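# Feed leather strip along fence through rotating knives

## Task

Place the leather strip on the table so it lies against the guide fence. Push its leading end into the spinning knives without either hand touching them. Drive the strip all the way through the gap between the knives and the roller so it comes out onto the table on the far side, still aligned with the fence.

## Robot and tools

Robot: two arms, left_arm and right_arm. Each ends in a four-digit hand with index, middle, ring and thumb. left_arm carries a left hand and right_arm a right hand, and they are mirror images. Each hand has 16 motors. Cameras: cam_high (on a stand behind the arms), cam_left_wrist and cam_right_wrist, all 896x504.

Scene frame: the origin is at table-top height, halfway between the two nominal arm bases. +x points out over the table, +z points up, and left_arm sits on the +y side. Image left and right do not match arm names. Actual bases: left_arm at (+0.021, +0.246, +0.013) m, right_arm at (-0.039, -0.248, +0.044) m, each rotated only slightly about z. Reported positions and orientations can be off by a few centimetres, more at long reach.

Hand point frame (right hand): +z runs along the straight fingers toward the tips. +y points out of the palm face. +x runs across the palm, away from the thumb; on the left hand +x points toward the thumb. A rigid mast behind the palm side of the wrist can collide with things. Fingertips carry rubber caps.

execute_actions(actions, cameras)
- actions is a list of actions, run in order. Each action is a list of 1 to 15 rows, and each row is one 1/30 s control step. If an action has fewer than 15 rows, its last row repeats to fill the rest.
- Every row is one flat list of 48 numbers, each in [-1, 1]. It covers both arms, even if only one moves:
  - 0-5: left_arm dx, dy, dz, rx, ry, rz
  - 6-21: left hand motor goals
  - 22: left current_limit
  - 23: left speed
  - 24-29: right_arm dx, dy, dz, rx, ry, rz
  - 30-45: right hand motor goals
  - 46: right current_limit
  - 47: right speed
- Arm numbers are offsets, not poses, measured along the scene-frame axes. 1.0 equals 0.6 m for dx, dy, dz and 180 degrees for the rotation vector rx, ry, rz, which turns the hand about its Hand target position.
- Every row of an action counts from the Hand target at that action's start, not from the previous row. Sending the same offset again moves the arm further. All zeros holds the current target and re-requests it.
- The controller limits commanded orientation to 40 degrees from the measured one. Arms often stop short of the target. If one stays short, send the remaining gap as a new offset. Very small moves may not start. The right elbow sags under load, so aim higher.
- Hand motor goals are absolute, not offsets. Each value maps linearly between a hinge's two stops. Order for each hand: index_mcp, index_abd, index_pip, index_dip, middle_mcp, middle_abd, middle_pip, middle_dip, ring_mcp, ring_abd, ring_pip, ring_dip, thumb_cmc, thumb_axl, thumb_mcp, thumb_ipl.
- Straight-finger values: _mcp -0.75, _abd 0.00, _pip -0.58, _dip -0.70, thumb_cmc -0.71, thumb_axl -0.68, thumb_mcp -0.23, thumb_ipl -0.17. Moving toward +1 curls a finger toward the palm and swings the thumb around in front of it.
- A 0 is a real goal, not "no change". To keep a hand as it is, send back its hand_goal, hand_current_limit and hand_speed.
- current_limit maps -1..+1 to 0..550 mA, with a floor of 11 mA. speed maps to (speed+1)/2 of 8.5 rad/s. Initial values are +0.4 and -0.6, and the last value written stays in effect.
- A finger presses only while its goal lies past the object's surface. The further past, the harder it presses, up to the current limit.
- cameras: a list of names, ["all"] or []. If left out, images come only when actions is empty. An unknown name makes the call invalid.

Results:
- end_effector_position (m) and end_effector_quat_wxyz, in the scene frame.
- Hand target: the commanded pose after clipping, which the next offsets start from.
- Joint velocities, which may be left out when all are within noise.
- Joint torques: these include gravity, carry offsets and noise, and numbers 3 and 4 wrap at ±28 N m.
- Step readings of position during the motion.
- hand_goal, hand_measured, hand_current_ma (positive means pushing toward -1), and hand_state, one per motor: moving, goal, blocked or overload.
- hand_current_limit and hand_speed.
- Motor temperatures, plus MOTOR HOT at 85 °C or OVER-TEMPERATURE FAULT.
- A call returns once the robot is still, up to 3 s after its last action. The robot holds its last command while you think.

zoom_image(camera, region): camera is one of cam_high, cam_left_wrist or cam_right_wrist, and must be in the newest images. region is [x0, y0, x1, y1] in pixels from the top-left corner, at most 504 wide and 504 tall.

read_manual(section): returns licence text only ("licences"), and the robot does not move.

finished_scene(scene): pass the current scene number (1 or 2). This is final; call it only once the strip lies past the knives and roller, aligned with the fence, and stays there without help.

Things to avoid:
- Touching the knives with either hand.
- Dropping the strip or releasing it while it moves.
- Knocking anything off the table or setting it down off the table.
- Slamming or pressing hard against the table, fence or machine.
- Any contact or squeeze between the two arms, including one hand gripping the other's fingers.
- Holding a motor at 495 mA or more for 5 s, which trips an overload shutdown.
- Letting a joint motor reach 100 °C through long loads, full stretch or pushing toward unreachable poses, which drops the arm for 30 to 60 s.

Other notes: an arm stop discards new hand commands while it lasts. Loose objects may occasionally get nudged.

Each tool is called after "Call:" by a JSON object that holds its "op" and its "data".

## Session

Call:
{"op": "execute_actions", "data": {"actions": []}}

Scene clock: 0.00 s.
left_arm: end_effector_position=(+0.3224, +0.4173, +0.1923) hand_goal=(-0.754, +0.000, -0.576, -0.696, -0.754, +0.000, -0.576, -0.696, -0.754, +0.000, -0.576, -0.696, -0.714, -0.678, -0.226, -0.168) hand_measured=(-0.754, +0.000, -0.576, -0.696, -0.754, +0.000, -0.576, -0.696, -0.754, +0.000, -0.576, -0.696, -0.714, -0.678, -0.226, -0.168) hand_current_ma=(+0, +0, +0, +0, +0, +0, +0, +0, +0, +0, +0, +0, +0, +0, +0, +0) hand_state=(goal, goal, goal, goal, goal, goal, goal, goal, goal, goal, goal, goal, goal, goal, goal, goal) hand_current_limit=0.40 hand_speed=-0.60 end_effector_quat_wxyz=(-0.050, +0.164, +0.976, +0.132) | right_arm: end_effector_position=(+0.1805, -0.5482, +0.2193) hand_goal=(-0.754, +0.000, -0.576, -0.696, -0.754, +0.000, -0.576, -0.696, -0.754, +0.000, -0.576, -0.696, -0.714, -0.678, -0.226, -0.168) hand_measured=(-0.754, +0.000, -0.576, -0.696, -0.754, +0.000, -0.576, -0.696, -0.754, +0.000, -0.576, -0.696, -0.714, -0.678, -0.226, -0.168) hand_current_ma=(+0, +0, +0, +0, +0, +0, +0, +0, +0, +0, +0, +0, +0, +0, +0, +0) hand_state=(goal, goal, goal, goal, goal, goal, goal, goal, goal, goal, goal, goal, goal, goal, goal, goal) hand_current_limit=0.40 hand_speed=-0.60 end_effector_quat_wxyz=(-0.176, +0.746, -0.573, +0.291)
Joint positions: left_arm=[0.111 1.187 0.892 -1.297 -0.282 -1.112] | right_arm=[-0.989 1.145 0.952 -0.903 -0.526 1.998]
Joint velocities: within noise
Joint torques (N m): no reading
Motor temperatures (°C): left_arm=[29 28 26 30 25 28] | right_arm=[23 24 23 28 29 28]
Heat: left arm: hottest wrist pitch 30 °C; right arm: hottest wrist yaw 29 °C.
Hand target: left_arm +0.3306, +0.4184, +0.2034; -0.036, +0.162, +0.977, +0.136 | right_arm +0.1853, -0.5560, +0.2309; -0.172, +0.745, -0.568, +0.303

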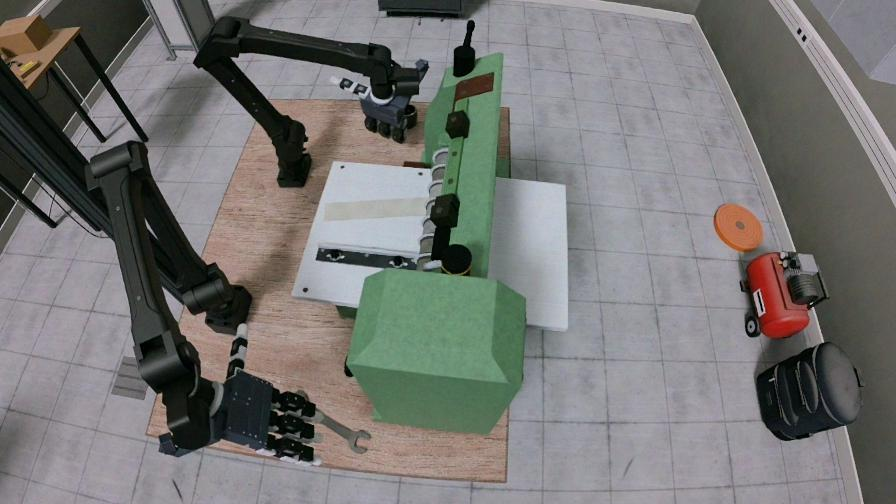

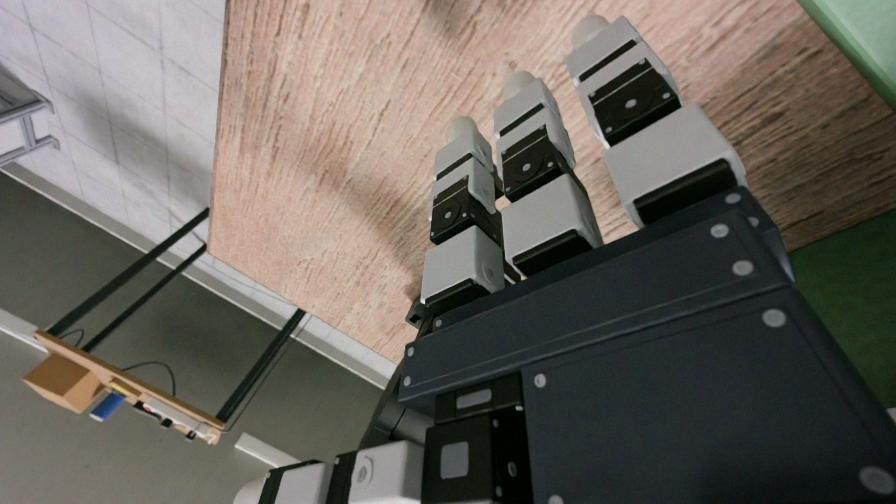

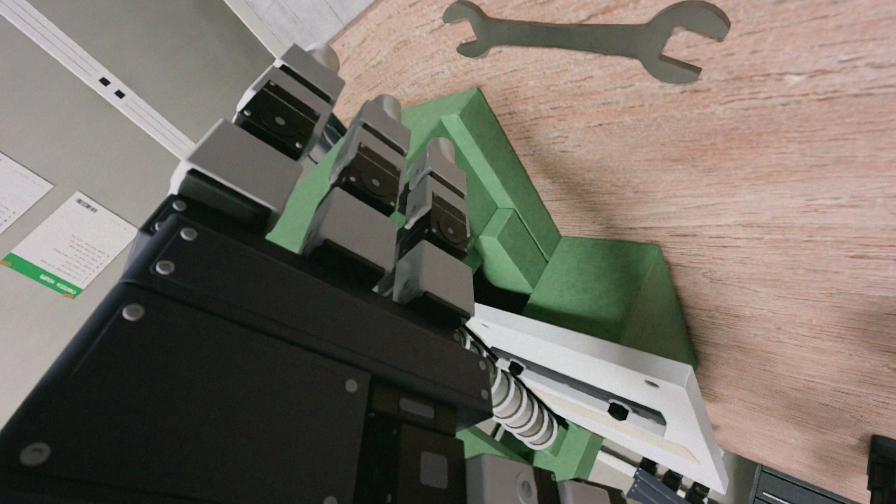

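Call:
{"op": "zoom_image", "data": {"camera": "cam_high", "region": [280, 130, 580, 330]}}

Call:
{"op": "zoom_image", "data": {"camera": "cam_right_wrist", "region": [420, 280, 760, 500]}}

Call:
{"op": "zoom_image", "data": {"camera": "cam_high", "region": [330, 10, 530, 180]}}

Scaled by 1.680 from the camera's 896x504 image, which has a finer 1280x720 frame.

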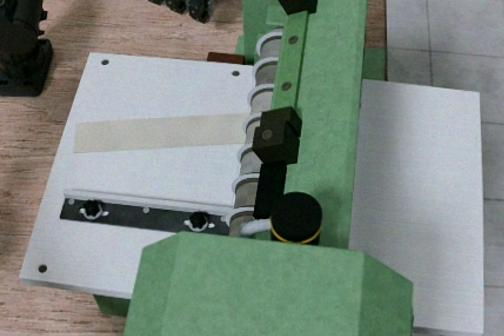

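Scaled by 1.482 from the camera's 896x504 image, which has a finer 1280x720 frame.

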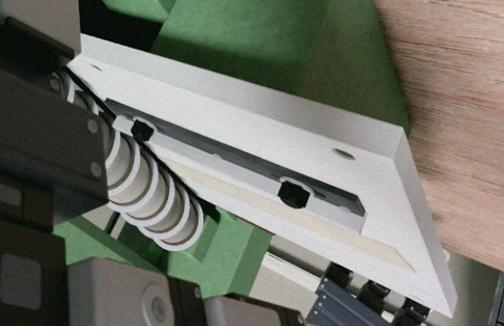

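Scaled by 2.520 from the camera's 896x504 image, which has a finer 1280x720 frame.

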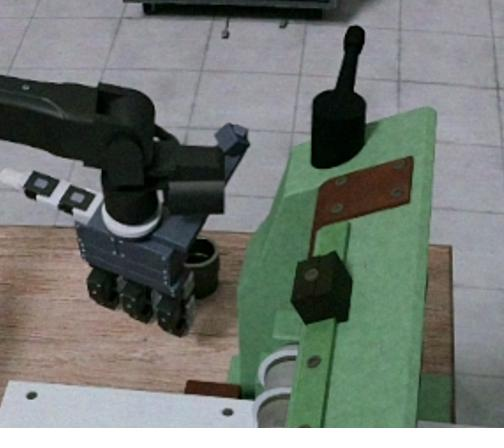

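Call:
{"op": "zoom_image", "data": {"camera": "cam_high", "region": [140, 290, 390, 480]}}

Call:
{"op": "zoom_image", "data": {"camera": "cam_high", "region": [240, 50, 440, 200]}}

Call:
{"op": "zoom_image", "data": {"camera": "cam_high", "region": [280, 140, 440, 260]}}

Call:
{"op": "zoom_image", "data": {"camera": "cam_high", "region": [280, 220, 440, 340]}}

Call:
{"op": "zoom_image", "data": {"camera": "cam_high", "region": [400, 130, 580, 340]}}

Scaled by 2.016 from the camera's 896x504 image, which has a finer 1280x720 frame.

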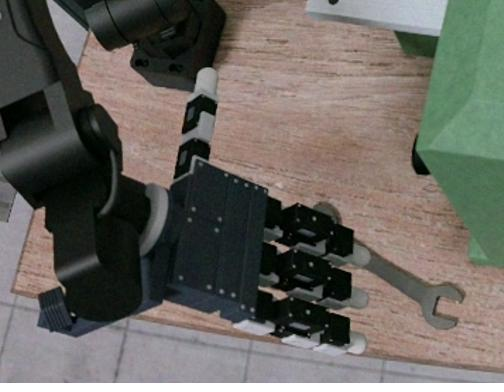

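Scaled by 2.520 from the camera's 896x504 image, which has a finer 1280x720 frame.

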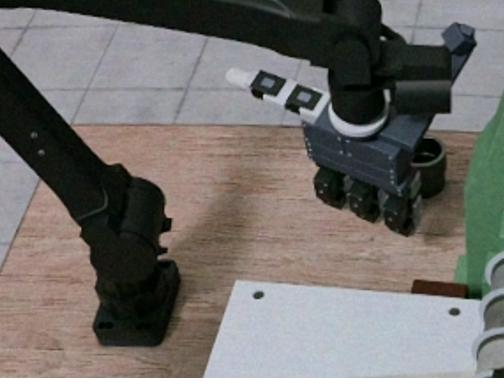

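Scaled by 3.150 from the camera's 896x504 image, which has a finer 1280x720 frame.

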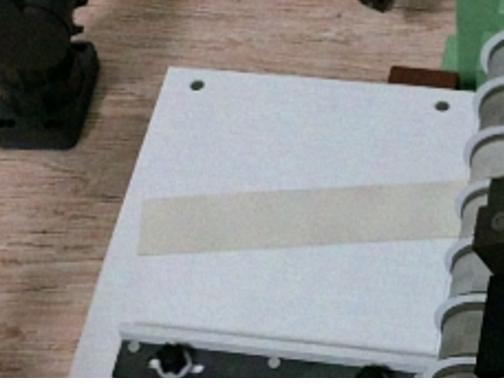

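Scaled by 3.150 from the camera's 896x504 image, which has a finer 1280x720 frame.

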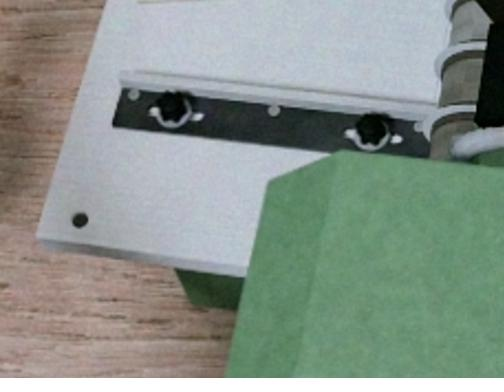

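Scaled by 2.400 from the camera's 896x504 image, which has a finer 1280x720 frame.

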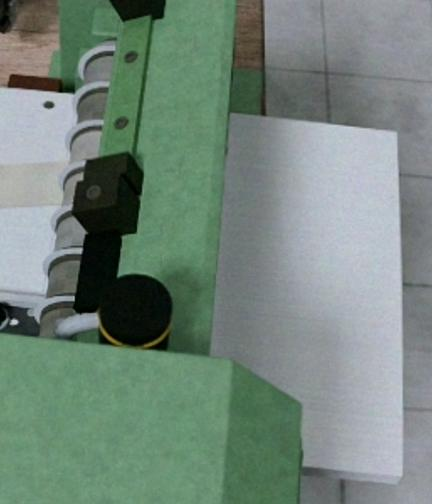

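Call:
{"op": "execute_actions", "data": {"actions": [[[0,0,0.0833,-0.0286,-0.0095,0.0479,-0.342,0,-0.285,-0.551,-0.342,0,-0.285,-0.551,-0.342,0,-0.285,-0.551,-0.714,-0.678,-0.226,-0.168,0.4,-0.6,0,0,0,0,0,0,-0.754,0,-0.576,-0.696,-0.754,0,-0.576,-0.696,-0.754,0,-0.576,-0.696,-0.714,-0.678,-0.226,-0.168,0.4,-0.6]],[[0,0,0.0833,-0.0286,-0.0095,0.0479,-0.342,0,-0.285,-0.551,-0.342,0,-0.285,-0.551,-0.342,0,-0.285,-0.551,-0.714,-0.678,-0.226,-0.168,0.4,-0.6,0,0,0,0,0,0,-0.754,0,-0.576,-0.696,-0.754,0,-0.576,-0.696,-0.754,0,-0.576,-0.696,-0.714,-0.678,-0.226,-0.168,0.4,-0.6]],[[0,0,0.0833,-0.0286,-0.0095,0.0479,-0.342,0,-0.285,-0.551,-0.342,0,-0.285,-0.551,-0.342,0,-0.285,-0.551,-0.714,-0.678,-0.226,-0.168,0.4,-0.6,0,0,0,0,0,0,-0.754,0,-0.576,-0.696,-0.754,0,-0.576,-0.696,-0.754,0,-0.576,-0.696,-0.714,-0.678,-0.226,-0.168,0.4,-0.6]],[[-0.0186,-0.111,0,0,0,0,-0.342,0,-0.285,-0.551,-0.342,0,-0.285,-0.551,-0.342,0,-0.285,-0.551,-0.714,-0.678,-0.226,-0.168,0.4,-0.6,0,0,0,0,0,0,-0.754,0,-0.576,-0.696,-0.754,0,-0.576,-0.696,-0.754,0,-0.576,-0.696,-0.714,-0.678,-0.226,-0.168,0.4,-0.6]],[[-0.0186,-0.111,0,0,0,0,-0.342,0,-0.285,-0.551,-0.342,0,-0.285,-0.551,-0.342,0,-0.285,-0.551,-0.714,-0.678,-0.226,-0.168,0.4,-0.6,0,0,0,0,0,0,-0.754,0,-0.576,-0.696,-0.754,0,-0.576,-0.696,-0.754,0,-0.576,-0.696,-0.714,-0.678,-0.226,-0.168,0.4,-0.6]],[[-0.0186,-0.111,0,0,0,0,-0.342,0,-0.285,-0.551,-0.342,0,-0.285,-0.551,-0.342,0,-0.285,-0.551,-0.714,-0.678,-0.226,-0.168,0.4,-0.6,0,0,0,0,0,0,-0.754,0,-0.576,-0.696,-0.754,0,-0.576,-0.696,-0.754,0,-0.576,-0.696,-0.714,-0.678,-0.226,-0.168,0.4,-0.6]]], "cameras": ["all"]}}

Scene clock: 77.13 s.
left_arm: end_effector_position=(+0.2973, +0.2188, +0.3448) hand_goal=(-0.342, +0.000, -0.286, -0.552, -0.342, +0.000, -0.286, -0.552, -0.342, +0.000, -0.286, -0.552, -0.714, -0.678, -0.226, -0.168) hand_measured=(-0.346, +0.000, -0.290, -0.556, -0.346, +0.000, -0.290, -0.556, -0.346, +0.000, -0.290, -0.556, -0.714, -0.678, -0.222, -0.168) hand_current_ma=(-3, +0, -3, -2, -3, +0, -3, -2, -3, +0, -3, -2, +0, +0, +3, +0) hand_state=(goal, goal, goal, goal, goal, goal, goal, goal, goal, goal, goal, goal, goal, goal, goal, goal) hand_current_limit=0.40 hand_speed=-0.60 end_effector_quat_wxyz=(+0.039, -0.058, +0.998, -0.006) | right_arm: end_effector_position=(+0.1805, -0.5482, +0.2193) hand_goal=(-0.754, +0.000, -0.576, -0.696, -0.754, +0.000, -0.576, -0.696, -0.754, +0.000, -0.576, -0.696, -0.714, -0.678, -0.226, -0.168) hand_measured=(-0.750, +0.000, -0.576, -0.696, -0.750, +0.000, -0.576, -0.696, -0.750, +0.000, -0.576, -0.696, -0.712, -0.678, -0.224, -0.168) hand_current_ma=(+18, +0, -3, +0, +18, +0, -3, +0, +18, +0, -3, +0, +12, +3, +6, +2) hand_state=(goal, goal, goal, goal, goal, goal, goal, goal, goal, goal, goal, goal, goal, goal, goal, goal) hand_current_limit=0.40 hand_speed=-0.60 end_effector_quat_wxyz=(-0.176, +0.746, -0.573, +0.291)
Joint positions: left_arm=[-0.367 1.166 1.367 -1.697 -0.02 -2.036] | right_arm=[-0.989 1.145 0.952 -0.903 -0.526 1.998]
Joint torques (N m): left_arm=[0.73 -7.18 8.72 -0.27 -0.19 -0.22] | right_arm=[-0.21 -7.18 10.09 1.57 -0.53 -0.02]
Motor temperatures (°C): left_arm=[28 28 31 29 25 26] | right_arm=[22 25 33 27 27 26]
Heat: left arm: hottest elbow 31 °C; right arm: hottest elbow 33 °C.
Hand target: left_arm +0.2973, +0.2186, +0.3534; +0.000, -0.062, +0.998, +0.000 | right_arm +0.1853, -0.5560, +0.2309; -0.172, +0.745, -0.568, +0.303
Off the commanded pose: left_arm 0.009 m, 5 deg | right_arm 0.015 m, 2 deg.
joint sent to its limit (left arm) — joint 4 (wrist pitch), lower limit. The joint targets are off in orientation, not in position.
Step readings (end_effector_position of left_arm | right_arm):
0: (+0.3224, +0.4173, +0.1923) | (+0.1805, -0.5482, +0.2193)
1: (+0.3223, +0.4170, +0.1921) | (+0.1805, -0.5482, +0.2193)
2: (+0.3210, +0.4147, +0.1918) | (+0.1805, -0.5482, +0.2193)
4: (+0.3172, +0.4114, +0.1967) | (+0.1805, -0.5482, +0.2193)
8: (+0.3224, +0.4143, +0.2241) | (+0.1805, -0.5482, +0.2193)
15: (+0.3236, +0.4158, +0.2394) | (+0.1805, -0.5482, +0.2193)
16: (+0.3225, +0.4152, +0.2390) | (+0.1805, -0.5482, +0.2193)
17: (+0.3206, +0.4132, +0.2397) | (+0.1805, -0.5482, +0.2193)
19: (+0.3188, +0.4104, +0.2467) | (+0.1805, -0.5482, +0.2193)
23: (+0.3246, +0.4143, +0.2769) | (+0.1805, -0.5482, +0.2193)
30: (+0.3234, +0.4155, +0.2910) | (+0.1805, -0.5482, +0.2193)
31: (+0.3231, +0.4151, +0.2902) | (+0.1805, -0.5482, +0.2193)
32: (+0.3222, +0.4132, +0.2900) | (+0.1805, -0.5482, +0.2193)
34: (+0.3223, +0.4106, +0.2962) | (+0.1805, -0.5482, +0.2193)
38: (+0.3276, +0.4149, +0.3241) | (+0.1805, -0.5482, +0.2193)
45: (+0.3269, +0.4163, +0.3363) | (+0.1805, -0.5482, +0.2193)
46: (+0.3264, +0.4161, +0.3362) | (+0.1805, -0.5482, +0.2193)
47: (+0.3260, +0.4140, +0.3364) | (+0.1805, -0.5482, +0.2193)
49: (+0.3273, +0.4039, +0.3378) | (+0.1805, -0.5482, +0.2193)
53: (+0.3306, +0.3689, +0.3431) | (+0.1805, -0.5482, +0.2193)
60: (+0.3259, +0.3534, +0.3492) | (+0.1805, -0.5482, +0.2193)
61: (+0.3254, +0.3530, +0.3491) | (+0.1805, -0.5482, +0.2193)
62: (+0.3246, +0.3497, +0.3484) | (+0.1805, -0.5482, +0.2193)
64: (+0.3226, +0.3390, +0.3469) | (+0.1805, -0.5482, +0.2193)
68: (+0.3204, +0.3013, +0.3449) | (+0.1805, -0.5482, +0.2193)
75: (+0.3153, +0.2860, +0.3464) | (+0.1805, -0.5482, +0.2193)
76: (+0.3147, +0.2856, +0.3463) | (+0.1805, -0.5482, +0.2193)
77: (+0.3138, +0.2824, +0.3463) | (+0.1805, -0.5482, +0.2193)
79: (+0.3118, +0.2712, +0.3465) | (+0.1805, -0.5482, +0.2193)
83: (+0.3060, +0.2335, +0.3454) | (+0.1805, -0.5482, +0.2193)
90: (+0.2993, +0.2196, +0.3449) | (+0.1805, -0.5482, +0.2193)

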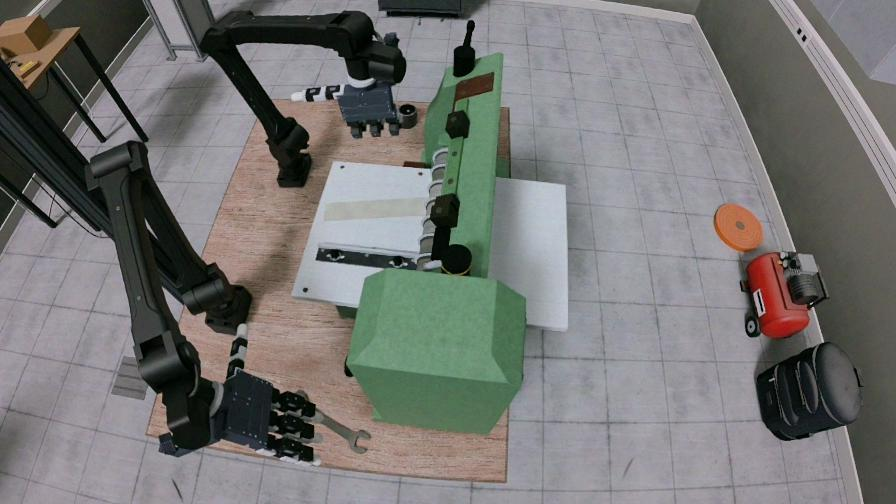

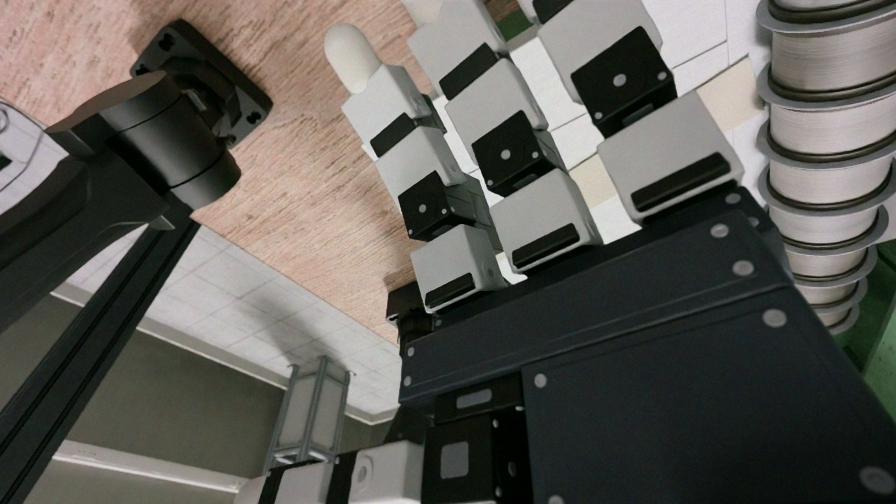

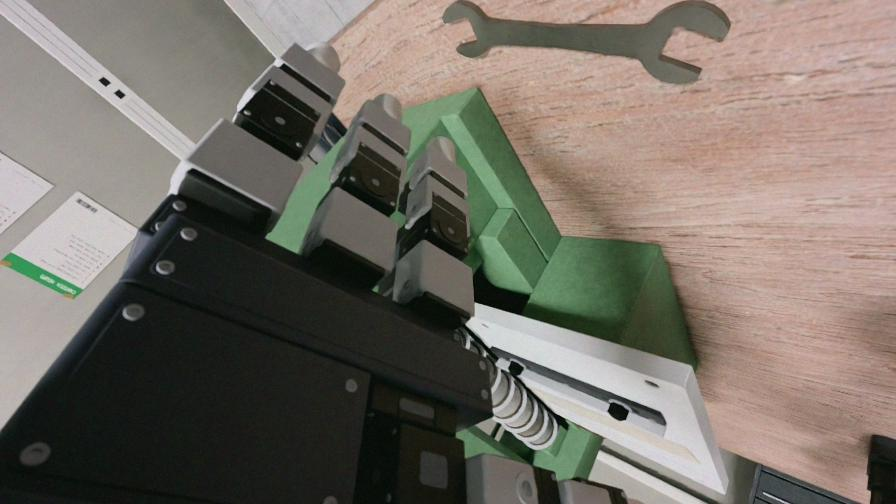

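Call:
{"op": "zoom_image", "data": {"camera": "cam_left_wrist", "region": [480, 0, 896, 240]}}

Scaled by 1.212 from the camera's 896x504 image, which has a finer 1280x720 frame.

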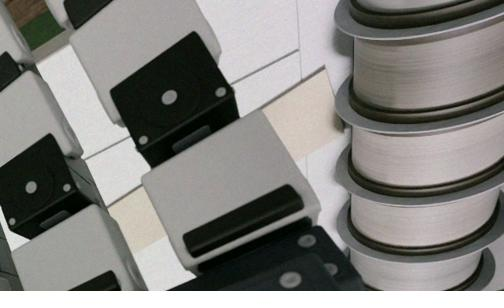

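Call:
{"op": "execute_actions", "data": {"actions": [[[-0.0138,-0.0833,-0.0263,0,0,0,-0.342,0,-0.285,-0.551,-0.342,0,-0.285,-0.551,-0.342,0,-0.285,-0.551,-0.714,-0.678,-0.226,-0.168,0.0,-0.6,0,0,0,0,0,0,-0.754,0,-0.576,-0.696,-0.754,0,-0.576,-0.696,-0.754,0,-0.576,-0.696,-0.714,-0.678,-0.226,-0.168,0.4,-0.6]],[[-0.0138,-0.0833,-0.0263,0,0,0,-0.342,0,-0.285,-0.551,-0.342,0,-0.285,-0.551,-0.342,0,-0.285,-0.551,-0.714,-0.678,-0.226,-0.168,0.0,-0.6,0,0,0,0,0,0,-0.754,0,-0.576,-0.696,-0.754,0,-0.576,-0.696,-0.754,0,-0.576,-0.696,-0.714,-0.678,-0.226,-0.168,0.4,-0.6]],[[-0.0138,-0.0833,-0.0263,0,0,0,-0.342,0,-0.285,-0.551,-0.342,0,-0.285,-0.551,-0.342,0,-0.285,-0.551,-0.714,-0.678,-0.226,-0.168,0.0,-0.6,0,0,0,0,0,0,-0.754,0,-0.576,-0.696,-0.754,0,-0.576,-0.696,-0.754,0,-0.576,-0.696,-0.714,-0.678,-0.226,-0.168,0.4,-0.6]],[[-0.0138,-0.0833,-0.0263,0,0,0,-0.342,0,-0.285,-0.551,-0.342,0,-0.285,-0.551,-0.342,0,-0.285,-0.551,-0.714,-0.678,-0.226,-0.168,0.0,-0.6,0,0,0,0,0,0,-0.754,0,-0.576,-0.696,-0.754,0,-0.576,-0.696,-0.754,0,-0.576,-0.696,-0.714,-0.678,-0.226,-0.168,0.4,-0.6]]], "cameras": ["cam_high","cam_left_wrist"]}}

Call:
{"op": "zoom_image", "data": {"camera": "cam_high", "region": [280, 100, 480, 270]}}

Scene clock: 138.30 s.
left_arm: end_effector_position=(+0.2553, +0.0295, +0.2777) hand_goal=(-0.342, +0.000, -0.286, -0.552, -0.342, +0.000, -0.286, -0.552, -0.342, +0.000, -0.286, -0.552, -0.714, -0.678, -0.226, -0.168) hand_measured=(-0.346, +0.000, -0.290, -0.556, -0.346, +0.000, -0.290, -0.556, -0.326, -0.006, -0.272, -0.542, -0.714, -0.678, -0.222, -0.168) hand_current_ma=(-2, +0, -3, -2, -2, +0, -3, -2, +19, -4, +14, +8, +0, +0, +3, +0) hand_state=(goal, goal, goal, goal, goal, goal, goal, goal, goal, goal, goal, goal, goal, goal, goal, goal) hand_current_limit=0.00 hand_speed=-0.60 end_effector_quat_wxyz=(-0.110, +0.133, +0.982, -0.070) | right_arm: end_effector_position=(+0.1805, -0.5482, +0.2193) hand_goal=(-0.754, +0.000, -0.576, -0.696, -0.754, +0.000, -0.576, -0.696, -0.754, +0.000, -0.576, -0.696, -0.714, -0.678, -0.226, -0.168) hand_measured=(-0.750, +0.000, -0.576, -0.696, -0.750, +0.000, -0.576, -0.696, -0.750, +0.000, -0.576, -0.696, -0.712, -0.678, -0.224, -0.168) hand_current_ma=(+18, +0, -3, +0, +18, +0, -3, +0, +18, +0, -3, +0, +12, +3, +6, +2) hand_state=(goal, goal, goal, goal, goal, goal, goal, goal, goal, goal, goal, goal, goal, goal, goal, goal) hand_current_limit=0.40 hand_speed=-0.60 end_effector_quat_wxyz=(-0.176, +0.746, -0.573, +0.291)
Joint positions: left_arm=[-0.819 1.393 1.395 -1.661 0.247 -2.091] | right_arm=[-0.989 1.145 0.952 -0.903 -0.526 1.998]
Joint torques (N m): left_arm=[0.67 -9.64 10.65 -0.21 0.13 -0.2] | right_arm=[-0.32 -7.24 10.1 1.58 -0.53 -0.02]
Heat: left arm: hottest elbow 33 °C; right arm: hottest elbow 35 °C.
Hand target: left_arm +0.2640, +0.0188, +0.2902; +0.000, -0.063, +0.998, +0.000 | right_arm +0.1853, -0.5560, +0.2309; -0.172, +0.745, -0.568, +0.303
Off the commanded pose: left_arm 0.019 m, 27 deg | right_arm 0.015 m, 2 deg.
joint sent to its limit (left arm) — joint 6 (wrist roll), lower limit. The joint targets are off in orientation, not in position.
Step readings (end_effector_position of left_arm | right_arm):
0: (+0.2973, +0.2188, +0.3448) | (+0.1805, -0.5482, +0.2193)
1: (+0.2971, +0.2185, +0.3447) | (+0.1805, -0.5482, +0.2193)
2: (+0.2963, +0.2153, +0.3442) | (+0.1805, -0.5482, +0.2193)
4: (+0.2943, +0.2064, +0.3426) | (+0.1805, -0.5482, +0.2193)
8: (+0.2895, +0.1795, +0.3368) | (+0.1805, -0.5482, +0.2193)
15: (+0.2893, +0.1701, +0.3318) | (+0.1805, -0.5482, +0.2193)
16: (+0.2890, +0.1695, +0.3316) | (+0.1805, -0.5482, +0.2193)
17: (+0.2876, +0.1659, +0.3308) | (+0.1805, -0.5482, +0.2193)
19: (+0.2848, +0.1565, +0.3280) | (+0.1805, -0.5482, +0.2193)
23: (+0.2792, +0.1313, +0.3193) | (+0.1805, -0.5482, +0.2193)
30: (+0.2792, +0.1212, +0.3121) | (+0.1805, -0.5482, +0.2193)
31: (+0.2790, +0.1209, +0.3120) | (+0.1805, -0.5482, +0.2193)
32: (+0.2771, +0.1176, +0.3114) | (+0.1805, -0.5482, +0.2193)
34: (+0.2733, +0.1096, +0.3094) | (+0.1805, -0.5482, +0.2193)
38: (+0.2654, +0.0867, +0.3017) | (+0.1805, -0.5482, +0.2193)
45: (+0.2644, +0.0764, +0.2931) | (+0.1805, -0.5482, +0.2193)
46: (+0.2643, +0.0762, +0.2929) | (+0.1805, -0.5482, +0.2193)
47: (+0.2627, +0.0729, +0.2920) | (+0.1805, -0.5482, +0.2193)
49: (+0.2606, +0.0644, +0.2898) | (+0.1805, -0.5482, +0.2193)
53: (+0.2553, +0.0408, +0.2816) | (+0.1805, -0.5482, +0.2193)
60: (+0.2548, +0.0299, +0.2770) | (+0.1805, -0.5482, +0.2193)
Images, in order (width x height): cam_high 896x504, cam_left_wrist 896x504.

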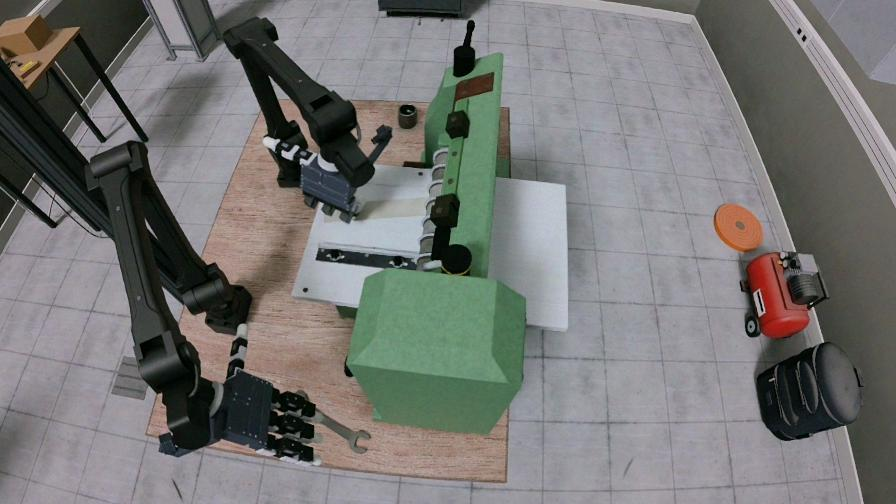

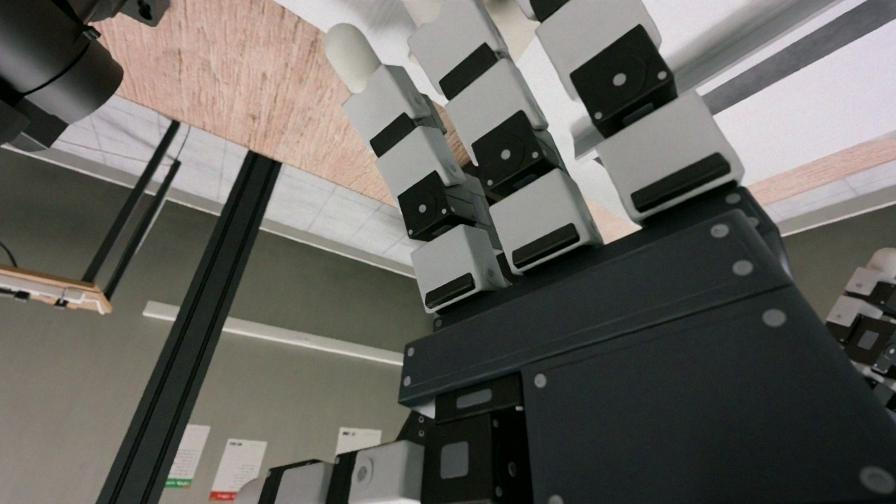

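Scaled by 2.520 from the camera's 896x504 image, which has a finer 1280x720 frame.

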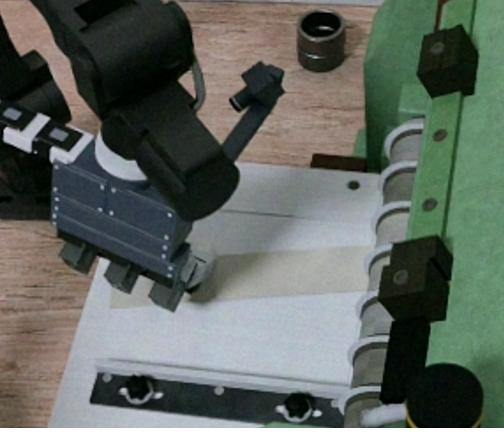

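Call:
{"op": "execute_actions", "data": {"actions": [[[0.014,0.01,0.02,0,0,-0.333,-0.342,0,-0.285,-0.551,-0.342,0,-0.285,-0.551,-0.342,0,-0.285,-0.551,0.571,-0.678,-0.226,-0.168,0.0,-0.4,0,0,0,0,0,0,-0.754,0,-0.576,-0.696,-0.754,0,-0.576,-0.696,-0.754,0,-0.576,-0.696,-0.714,-0.678,-0.226,-0.168,0.4,-0.6]],[[0.014,0.01,0,0,0,-0.2,-0.342,0,-0.285,-0.551,-0.342,0,-0.285,-0.551,-0.342,0,-0.285,-0.551,0.571,-0.678,-0.226,-0.168,0.0,-0.4,0,0,0,0,0,0,-0.754,0,-0.576,-0.696,-0.754,0,-0.576,-0.696,-0.754,0,-0.576,-0.696,-0.714,-0.678,-0.226,-0.168,0.4,-0.6]],[[0.014,0.01,0,0,0,-0.2,-0.342,0,-0.285,-0.551,-0.342,0,-0.285,-0.551,-0.342,0,-0.285,-0.551,0.571,-0.678,-0.226,-0.168,0.0,-0.4,0,0,0,0,0,0,-0.754,0,-0.576,-0.696,-0.754,0,-0.576,-0.696,-0.754,0,-0.576,-0.696,-0.714,-0.678,-0.226,-0.168,0.4,-0.6]],[[0.014,0.01,0,0,0,-0.2,-0.342,0,-0.285,-0.551,-0.342,0,-0.285,-0.551,-0.342,0,-0.285,-0.551,0.571,-0.678,-0.226,-0.168,0.0,-0.4,0,0,0,0,0,0,-0.754,0,-0.576,-0.696,-0.754,0,-0.576,-0.696,-0.754,0,-0.576,-0.696,-0.714,-0.678,-0.226,-0.168,0.4,-0.6]],[[0.014,0.01,0,0,0,-0.067,-0.342,0,-0.285,-0.551,-0.342,0,-0.285,-0.551,-0.342,0,-0.285,-0.551,0.571,-0.678,-0.226,-0.168,0.0,-0.4,0,0,0,0,0,0,-0.754,0,-0.576,-0.696,-0.754,0,-0.576,-0.696,-0.754,0,-0.576,-0.696,-0.714,-0.678,-0.226,-0.168,0.4,-0.6]]], "cameras": ["cam_high","cam_left_wrist"]}}

Call:
{"op": "zoom_image", "data": {"camera": "cam_high", "region": [280, 100, 480, 270]}}

Scene clock: 175.47 s.
left_arm: end_effector_position=(+0.2923, +0.0543, +0.2812) hand_goal=(-0.342, +0.000, -0.286, -0.552, -0.342, +0.000, -0.286, -0.552, -0.342, +0.000, -0.286, -0.552, +0.570, -0.678, -0.226, -0.168) hand_measured=(-0.346, +0.000, -0.290, -0.556, -0.346, +0.000, -0.290, -0.556, -0.346, -0.002, -0.286, -0.550, +0.570, -0.678, -0.222, -0.168) hand_current_ma=(-3, +0, -3, -2, -3, +0, -3, -2, -3, +0, +0, +1, +0, +0, +3, +0) hand_state=(goal, goal, goal, goal, goal, goal, goal, goal, goal, goal, goal, goal, goal, goal, goal, goal) hand_current_limit=0.00 hand_speed=-0.40 end_effector_quat_wxyz=(-0.014, +0.998, +0.065, -0.020) | right_arm: end_effector_position=(+0.1805, -0.5482, +0.2193) hand_goal=(-0.754, +0.000, -0.576, -0.696, -0.754, +0.000, -0.576, -0.696, -0.754, +0.000, -0.576, -0.696, -0.714, -0.678, -0.226, -0.168) hand_measured=(-0.750, +0.000, -0.576, -0.696, -0.750, +0.000, -0.576, -0.696, -0.750, +0.000, -0.576, -0.696, -0.712, -0.678, -0.224, -0.168) hand_current_ma=(+18, +0, -3, +0, +18, +0, -3, +0, +18, +0, -3, +0, +12, +3, +6, +2) hand_state=(goal, goal, goal, goal, goal, goal, goal, goal, goal, goal, goal, goal, goal, goal, goal, goal) hand_current_limit=0.40 hand_speed=-0.60 end_effector_quat_wxyz=(-0.176, +0.746, -0.573, +0.291)
Joint positions: left_arm=[-0.455 1.054 1.121 -1.686 -0.006 1.003] | right_arm=[-0.989 1.145 0.952 -0.903 -0.526 1.998]
Joint torques (N m): left_arm=[1.26 -5.13 11.08 0.42 0.3 -0.02] | right_arm=[-0.32 -7.12 10.09 1.58 -0.53 -0.02]
Motor temperatures (°C): left_arm=[27 28 36 28 24 25] | right_arm=[22 25 36 26 26 25]
Heat: left arm: hottest elbow 36 °C; right arm: hottest elbow 36 °C.
Hand target: left_arm +0.3061, +0.0487, +0.3021; +0.001, +0.998, +0.063, +0.000 | right_arm +0.1853, -0.5560, +0.2309; -0.172, +0.745, -0.568, +0.303
Off the commanded pose: left_arm 0.026 m, 3 deg | right_arm 0.015 m, 2 deg.
Step readings (end_effector_position of left_arm | right_arm):
0: (+0.2553, +0.0295, +0.2777) | (+0.1805, -0.5482, +0.2193)
1: (+0.2563, +0.0302, +0.2778) | (+0.1805, -0.5482, +0.2193)
2: (+0.2611, +0.0326, +0.2786) | (+0.1805, -0.5482, +0.2193)
4: (+0.2728, +0.0359, +0.2831) | (+0.1805, -0.5482, +0.2193)
8: (+0.2673, +0.0235, +0.2935) | (+0.1805, -0.5482, +0.2193)
15: (+0.2633, +0.0264, +0.3021) | (+0.1805, -0.5482, +0.2193)
16: (+0.2646, +0.0267, +0.3019) | (+0.1805, -0.5482, +0.2193)
17: (+0.2675, +0.0279, +0.3009) | (+0.1805, -0.5482, +0.2193)
19: (+0.2712, +0.0311, +0.2965) | (+0.1805, -0.5482, +0.2193)
23: (+0.2705, +0.0364, +0.2908) | (+0.1805, -0.5482, +0.2193)
30: (+0.2744, +0.0319, +0.3014) | (+0.1805, -0.5482, +0.2193)
31: (+0.2758, +0.0317, +0.3015) | (+0.1805, -0.5482, +0.2193)
32: (+0.2786, +0.0317, +0.3010) | (+0.1805, -0.5482, +0.2193)
34: (+0.2816, +0.0352, +0.2971) | (+0.1805, -0.5482, +0.2193)
38: (+0.2804, +0.0453, +0.2919) | (+0.1805, -0.5482, +0.2193)
45: (+0.2865, +0.0442, +0.2980) | (+0.1805, -0.5482, +0.2193)
46: (+0.2873, +0.0436, +0.2978) | (+0.1805, -0.5482, +0.2193)
47: (+0.2902, +0.0444, +0.2980) | (+0.1805, -0.5482, +0.2193)
49: (+0.2945, +0.0465, +0.2978) | (+0.1805, -0.5482, +0.2193)
53: (+0.2993, +0.0548, +0.2964) | (+0.1805, -0.5482, +0.2193)
60: (+0.2966, +0.0544, +0.2941) | (+0.1805, -0.5482, +0.2193)
61: (+0.2959, +0.0538, +0.2935) | (+0.1805, -0.5482, +0.2193)
62: (+0.2959, +0.0544, +0.2921) | (+0.1805, -0.5482, +0.2193)
64: (+0.2959, +0.0555, +0.2888) | (+0.1805, -0.5482, +0.2193)
68: (+0.2984, +0.0609, +0.2801) | (+0.1805, -0.5482, +0.2193)
75: (+0.2954, +0.0568, +0.2786) | (+0.1805, -0.5482, +0.2193)
Images, in order (width x height): cam_high 896x504, cam_left_wrist 896x504.

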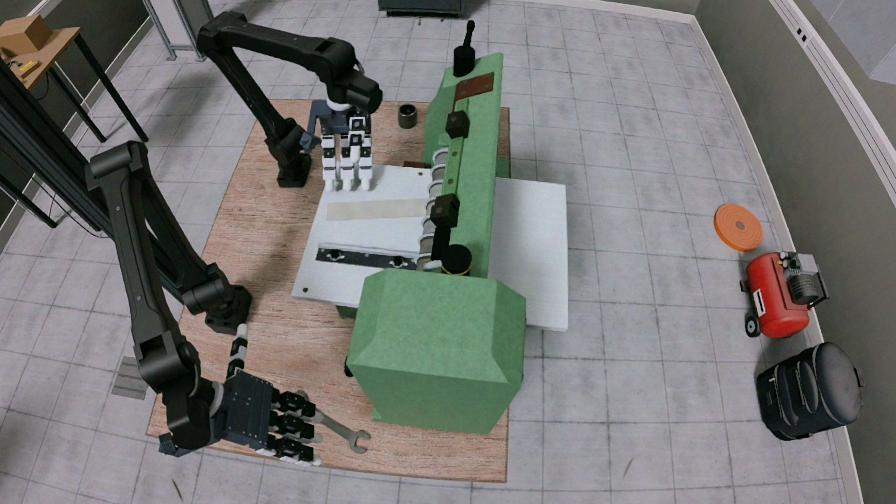

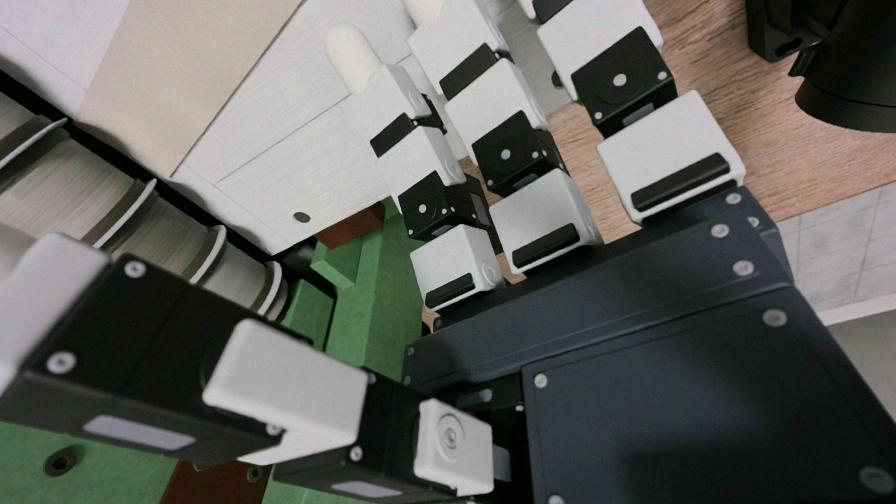

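Scaled by 2.520 from the camera's 896x504 image, which has a finer 1280x720 frame.

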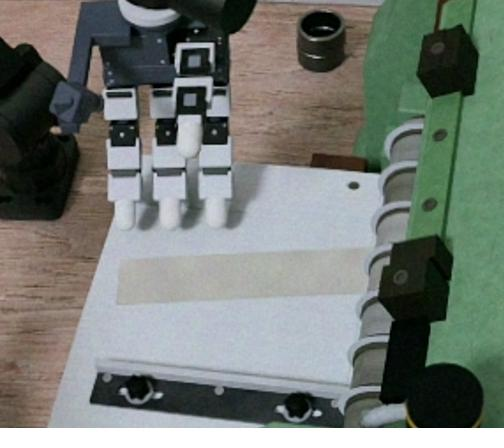

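Call:
{"op": "execute_actions", "data": {"actions": [[[0,-0.008,-0.05,0,0,0,-0.342,0,-0.285,-0.551,-0.342,0,-0.285,-0.551,-0.342,0,-0.285,-0.551,0.571,-0.678,-0.226,-0.168,-0.2,-0.4,0,0,0,0,0,0,-0.754,0,-0.576,-0.696,-0.754,0,-0.576,-0.696,-0.754,0,-0.576,-0.696,-0.714,-0.678,-0.226,-0.168,0.4,-0.6]],[[0,0,-0.05,0,0,0,-0.342,0,-0.285,-0.551,-0.342,0,-0.285,-0.551,-0.342,0,-0.285,-0.551,0.571,-0.678,-0.226,-0.168,-0.2,-0.4,0,0,0,0,0,0,-0.754,0,-0.576,-0.696,-0.754,0,-0.576,-0.696,-0.754,0,-0.576,-0.696,-0.714,-0.678,-0.226,-0.168,0.4,-0.6]]], "cameras": ["cam_high","cam_left_wrist"]}}

Call:
{"op": "zoom_image", "data": {"camera": "cam_high", "region": [280, 100, 480, 270]}}

Scene clock: 201.63 s.
left_arm: end_effector_position=(+0.3022, +0.0503, +0.2582) hand_goal=(-0.342, +0.000, -0.286, -0.552, -0.342, +0.000, -0.286, -0.552, -0.342, +0.000, -0.286, -0.552, +0.570, -0.678, -0.226, -0.168) hand_measured=(-0.326, +0.004, -0.270, -0.542, -0.330, +0.004, -0.266, -0.542, -0.330, +0.000, -0.264, -0.540, +0.570, -0.678, -0.222, -0.168) hand_current_ma=(+22, +2, +18, +9, +15, +2, +26, +9, +14, +0, +29, +12, +0, +0, +4, +0) hand_state=(goal, goal, goal, goal, goal, goal, blocked, goal, goal, goal, blocked, goal, goal, goal, goal, goal) hand_current_limit=-0.20 hand_speed=-0.40 end_effector_quat_wxyz=(+0.000, +0.998, +0.062, +0.008) | right_arm: end_effector_position=(+0.1805, -0.5482, +0.2193) hand_goal=(-0.754, +0.000, -0.576, -0.696, -0.754, +0.000, -0.576, -0.696, -0.754, +0.000, -0.576, -0.696, -0.714, -0.678, -0.226, -0.168) hand_measured=(-0.750, +0.000, -0.576, -0.696, -0.750, +0.000, -0.576, -0.696, -0.750, +0.000, -0.576, -0.696, -0.712, -0.678, -0.224, -0.168) hand_current_ma=(+18, +0, -3, +0, +18, +0, -3, +0, +18, +0, -3, +0, +12, +3, +6, +2) hand_state=(goal, goal, goal, goal, goal, goal, goal, goal, goal, goal, goal, goal, goal, goal, goal, goal) hand_current_limit=0.40 hand_speed=-0.60 end_effector_quat_wxyz=(-0.176, +0.746, -0.573, +0.291)
Joint positions: left_arm=[-0.453 1.04 1.042 -1.56 -0.007 1.012] | right_arm=[-0.989 1.145 0.952 -0.903 -0.526 1.998]
Joint torques (N m): left_arm=[0.03 -3.49 5.52 1.58 0.51 -0.21] | right_arm=[-0.26 -7.12 10.06 1.55 -0.53 -0.01]
Heat: left arm: hottest elbow 35 °C; right arm: hottest elbow 36 °C.
Hand target: left_arm +0.3060, +0.0440, +0.2422; +0.001, +0.998, +0.063, +0.000 | right_arm +0.1853, -0.5560, +0.2309; -0.172, +0.745, -0.568, +0.303
Off the commanded pose: left_arm 0.018 m, 1 deg | right_arm 0.015 m, 2 deg.
Step readings (end_effector_position of left_arm | right_arm):
0: (+0.2922, +0.0543, +0.2812) | (+0.1805, -0.5482, +0.2193)
1: (+0.2923, +0.0543, +0.2812) | (+0.1805, -0.5482, +0.2193)
2: (+0.2933, +0.0537, +0.2815) | (+0.1805, -0.5482, +0.2193)
4: (+0.2980, +0.0511, +0.2825) | (+0.1805, -0.5482, +0.2193)
8: (+0.3026, +0.0487, +0.2774) | (+0.1805, -0.5482, +0.2193)
15: (+0.3027, +0.0485, +0.2703) | (+0.1805, -0.5482, +0.2193)
16: (+0.3028, +0.0484, +0.2701) | (+0.1805, -0.5482, +0.2193)
17: (+0.3036, +0.0479, +0.2687) | (+0.1805, -0.5482, +0.2193)
19: (+0.3047, +0.0481, +0.2611) | (+0.1805, -0.5482, +0.2193)
23: (+0.3029, +0.0500, +0.2586) | (+0.1805, -0.5482, +0.2193)
30: (+0.3023, +0.0503, +0.2582) | (+0.1805, -0.5482, +0.2193)
Images, in order (width x height): cam_high 896x504, cam_left_wrist 896x504.

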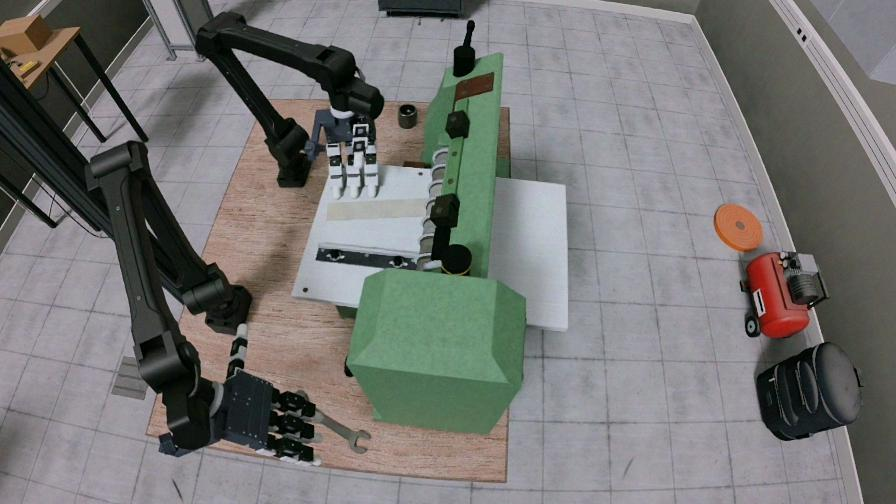

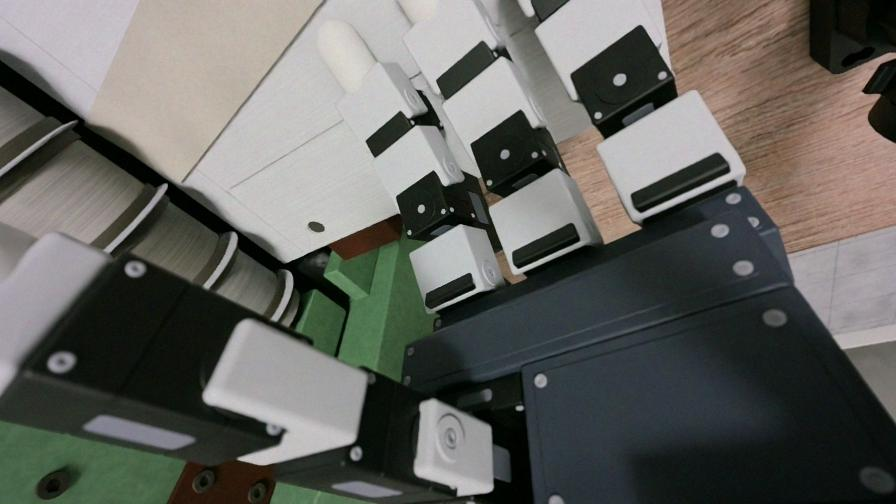

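Scaled by 2.520 from the camera's 896x504 image, which has a finer 1280x720 frame.

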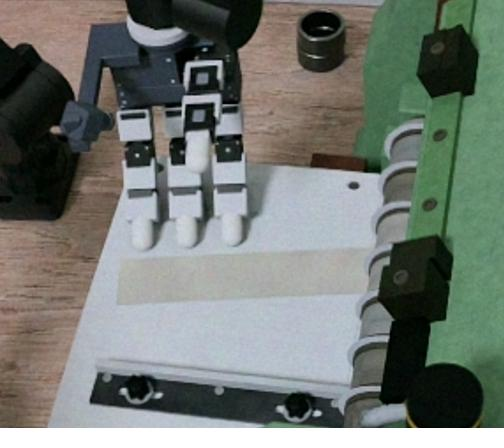

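Call:
{"op": "execute_actions", "data": {"actions": [[[0,0,0.08,0,0,0,-0.342,0,-0.285,-0.551,-0.342,0,-0.285,-0.551,-0.342,0,-0.285,-0.551,0.571,-0.678,-0.226,-0.168,-0.2,-0.4,0,0,0,0,0,0,-0.754,0,-0.576,-0.696,-0.754,0,-0.576,-0.696,-0.754,0,-0.576,-0.696,-0.714,-0.678,-0.226,-0.168,0.4,-0.6]],[[0,-0.083,0,0,0,0,-0.342,0,-0.285,-0.551,-0.342,0,-0.285,-0.551,-0.342,0,-0.285,-0.551,0.571,-0.678,-0.226,-0.168,-0.2,-0.4,0,0,0,0,0,0,-0.754,0,-0.576,-0.696,-0.754,0,-0.576,-0.696,-0.754,0,-0.576,-0.696,-0.714,-0.678,-0.226,-0.168,0.4,-0.6]],[[0,0,-0.03,0,0,0,-0.342,0,-0.285,-0.551,-0.342,0,-0.285,-0.551,-0.342,0,-0.285,-0.551,0.571,-0.678,-0.226,-0.168,-0.2,-0.4,0,0,0,0,0,0,-0.754,0,-0.576,-0.696,-0.754,0,-0.576,-0.696,-0.754,0,-0.576,-0.696,-0.714,-0.678,-0.226,-0.168,0.4,-0.6]]], "cameras": ["cam_high","cam_left_wrist"]}}

Call:
{"op": "zoom_image", "data": {"camera": "cam_high", "region": [280, 100, 480, 270]}}

Scene clock: 247.83 s.
left_arm: end_effector_position=(+0.3004, -0.0028, +0.2706) hand_goal=(-0.342, +0.000, -0.286, -0.552, -0.342, +0.000, -0.286, -0.552, -0.342, +0.000, -0.286, -0.552, +0.570, -0.678, -0.226, -0.168) hand_measured=(-0.344, +0.002, -0.286, -0.550, -0.346, -0.002, -0.286, -0.550, -0.346, -0.004, -0.286, -0.550, +0.570, -0.678, -0.222, -0.168) hand_current_ma=(-1, +1, +0, +1, -2, +0, +0, +1, -2, -2, +0, +1, +0, +0, +4, +0) hand_state=(goal, goal, goal, goal, goal, goal, goal, goal, goal, goal, goal, goal, goal, goal, goal, goal) hand_current_limit=-0.20 hand_speed=-0.40 end_effector_quat_wxyz=(-0.002, +0.998, +0.058, -0.005) | right_arm: end_effector_position=(+0.1805, -0.5482, +0.2193) hand_goal=(-0.754, +0.000, -0.576, -0.696, -0.754, +0.000, -0.576, -0.696, -0.754, +0.000, -0.576, -0.696, -0.714, -0.678, -0.226, -0.168) hand_measured=(-0.750, +0.000, -0.576, -0.696, -0.750, +0.000, -0.576, -0.696, -0.750, +0.000, -0.576, -0.696, -0.712, -0.678, -0.224, -0.168) hand_current_ma=(+18, +0, -3, +0, +18, +0, -3, +0, +18, +0, -3, +0, +12, +3, +6, +2) hand_state=(goal, goal, goal, goal, goal, goal, goal, goal, goal, goal, goal, goal, goal, goal, goal, goal) hand_current_limit=0.40 hand_speed=-0.60 end_effector_quat_wxyz=(-0.176, +0.746, -0.573, +0.291)
Joint positions: left_arm=[-0.61 1.125 1.136 -1.594 0.003 0.862] | right_arm=[-0.989 1.145 0.952 -0.903 -0.526 1.998]
Joint torques (N m): left_arm=[0.67 -6.24 7.9 0.66 0.12 -0.2] | right_arm=[-0.26 -7.12 10.09 1.58 -0.53 -0.02]
Heat: left arm: hottest elbow 32 °C; right arm: hottest elbow 37 °C.
Hand target: left_arm +0.3060, -0.0059, +0.2722; +0.001, +0.998, +0.062, +0.001 | right_arm +0.1853, -0.5560, +0.2309; -0.172, +0.745, -0.568, +0.303
Off the commanded pose: left_arm 0.007 m, 1 deg | right_arm 0.015 m, 2 deg.
Step readings (end_effector_position of left_arm | right_arm):
0: (+0.3022, +0.0503, +0.2582) | (+0.1805, -0.5482, +0.2193)
1: (+0.3022, +0.0503, +0.2582) | (+0.1805, -0.5482, +0.2193)
2: (+0.3022, +0.0503, +0.2588) | (+0.1805, -0.5482, +0.2193)
4: (+0.3013, +0.0500, +0.2606) | (+0.1805, -0.5482, +0.2193)
8: (+0.2986, +0.0503, +0.2642) | (+0.1805, -0.5482, +0.2193)
15: (+0.2978, +0.0507, +0.2696) | (+0.1805, -0.5482, +0.2193)
16: (+0.2978, +0.0504, +0.2699) | (+0.1805, -0.5482, +0.2193)
17: (+0.2980, +0.0487, +0.2701) | (+0.1805, -0.5482, +0.2193)
19: (+0.2957, +0.0370, +0.2712) | (+0.1805, -0.5482, +0.2193)
23: (+0.2877, +0.0085, +0.2707) | (+0.1805, -0.5482, +0.2193)
30: (+0.2902, +0.0020, +0.2681) | (+0.1805, -0.5482, +0.2193)
31: (+0.2906, +0.0022, +0.2682) | (+0.1805, -0.5482, +0.2193)
32: (+0.2914, +0.0019, +0.2683) | (+0.1805, -0.5482, +0.2193)
34: (+0.2941, +0.0005, +0.2690) | (+0.1805, -0.5482, +0.2193)
38: (+0.2987, -0.0020, +0.2701) | (+0.1805, -0.5482, +0.2193)
45: (+0.3003, -0.0028, +0.2706) | (+0.1805, -0.5482, +0.2193)
Images, in order (width x height): cam_high 896x504, cam_left_wrist 896x504.

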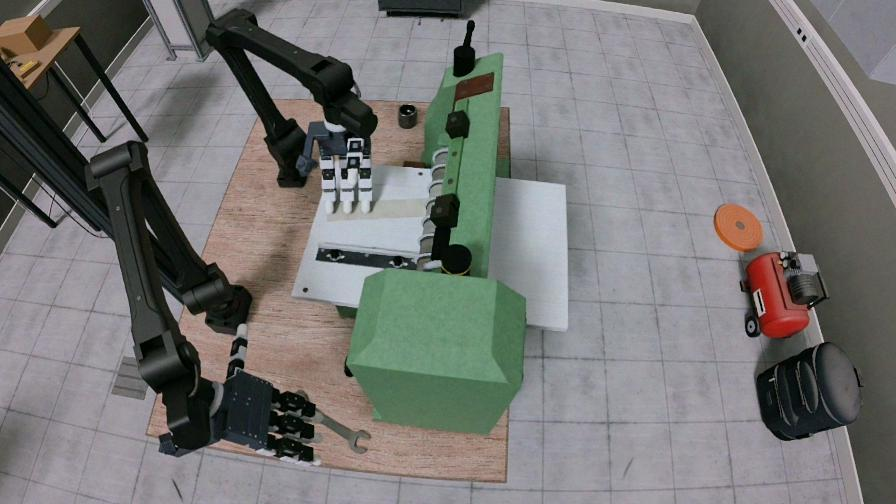

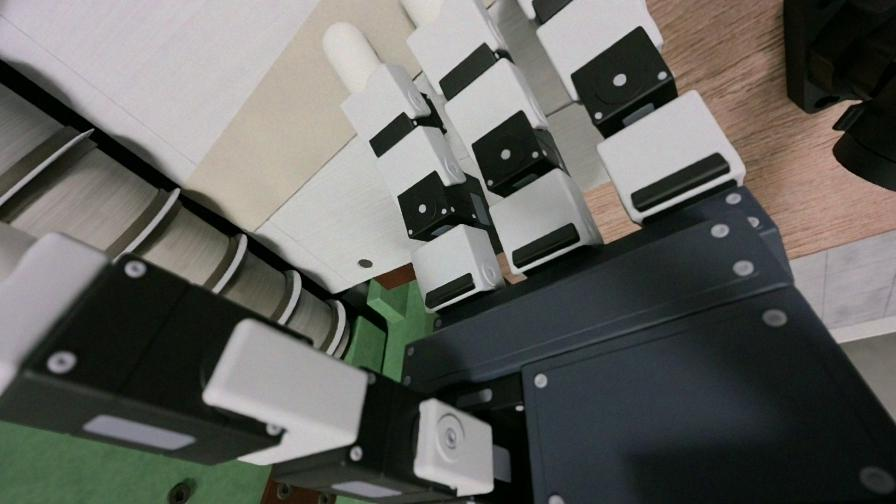

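Scaled by 2.520 from the camera's 896x504 image, which has a finer 1280x720 frame.

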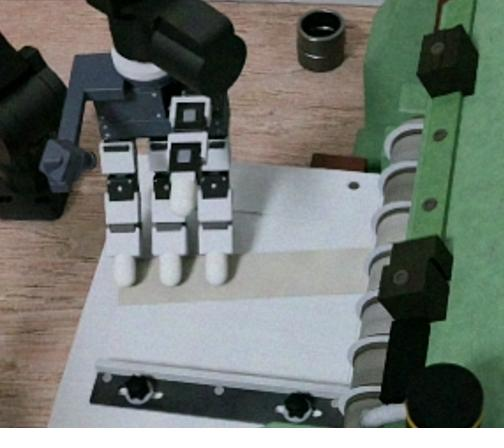

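Call:
{"op": "zoom_image", "data": {"camera": "cam_left_wrist", "region": [60, 60, 420, 290]}}

Scaled by 1.400 from the camera's 896x504 image, which has a finer 1280x720 frame.

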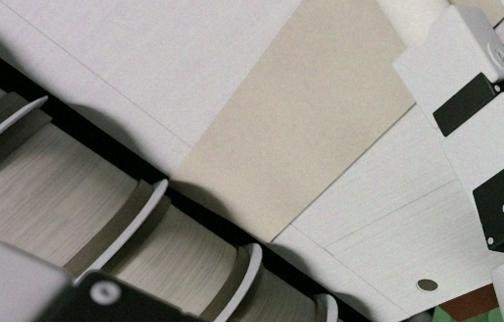

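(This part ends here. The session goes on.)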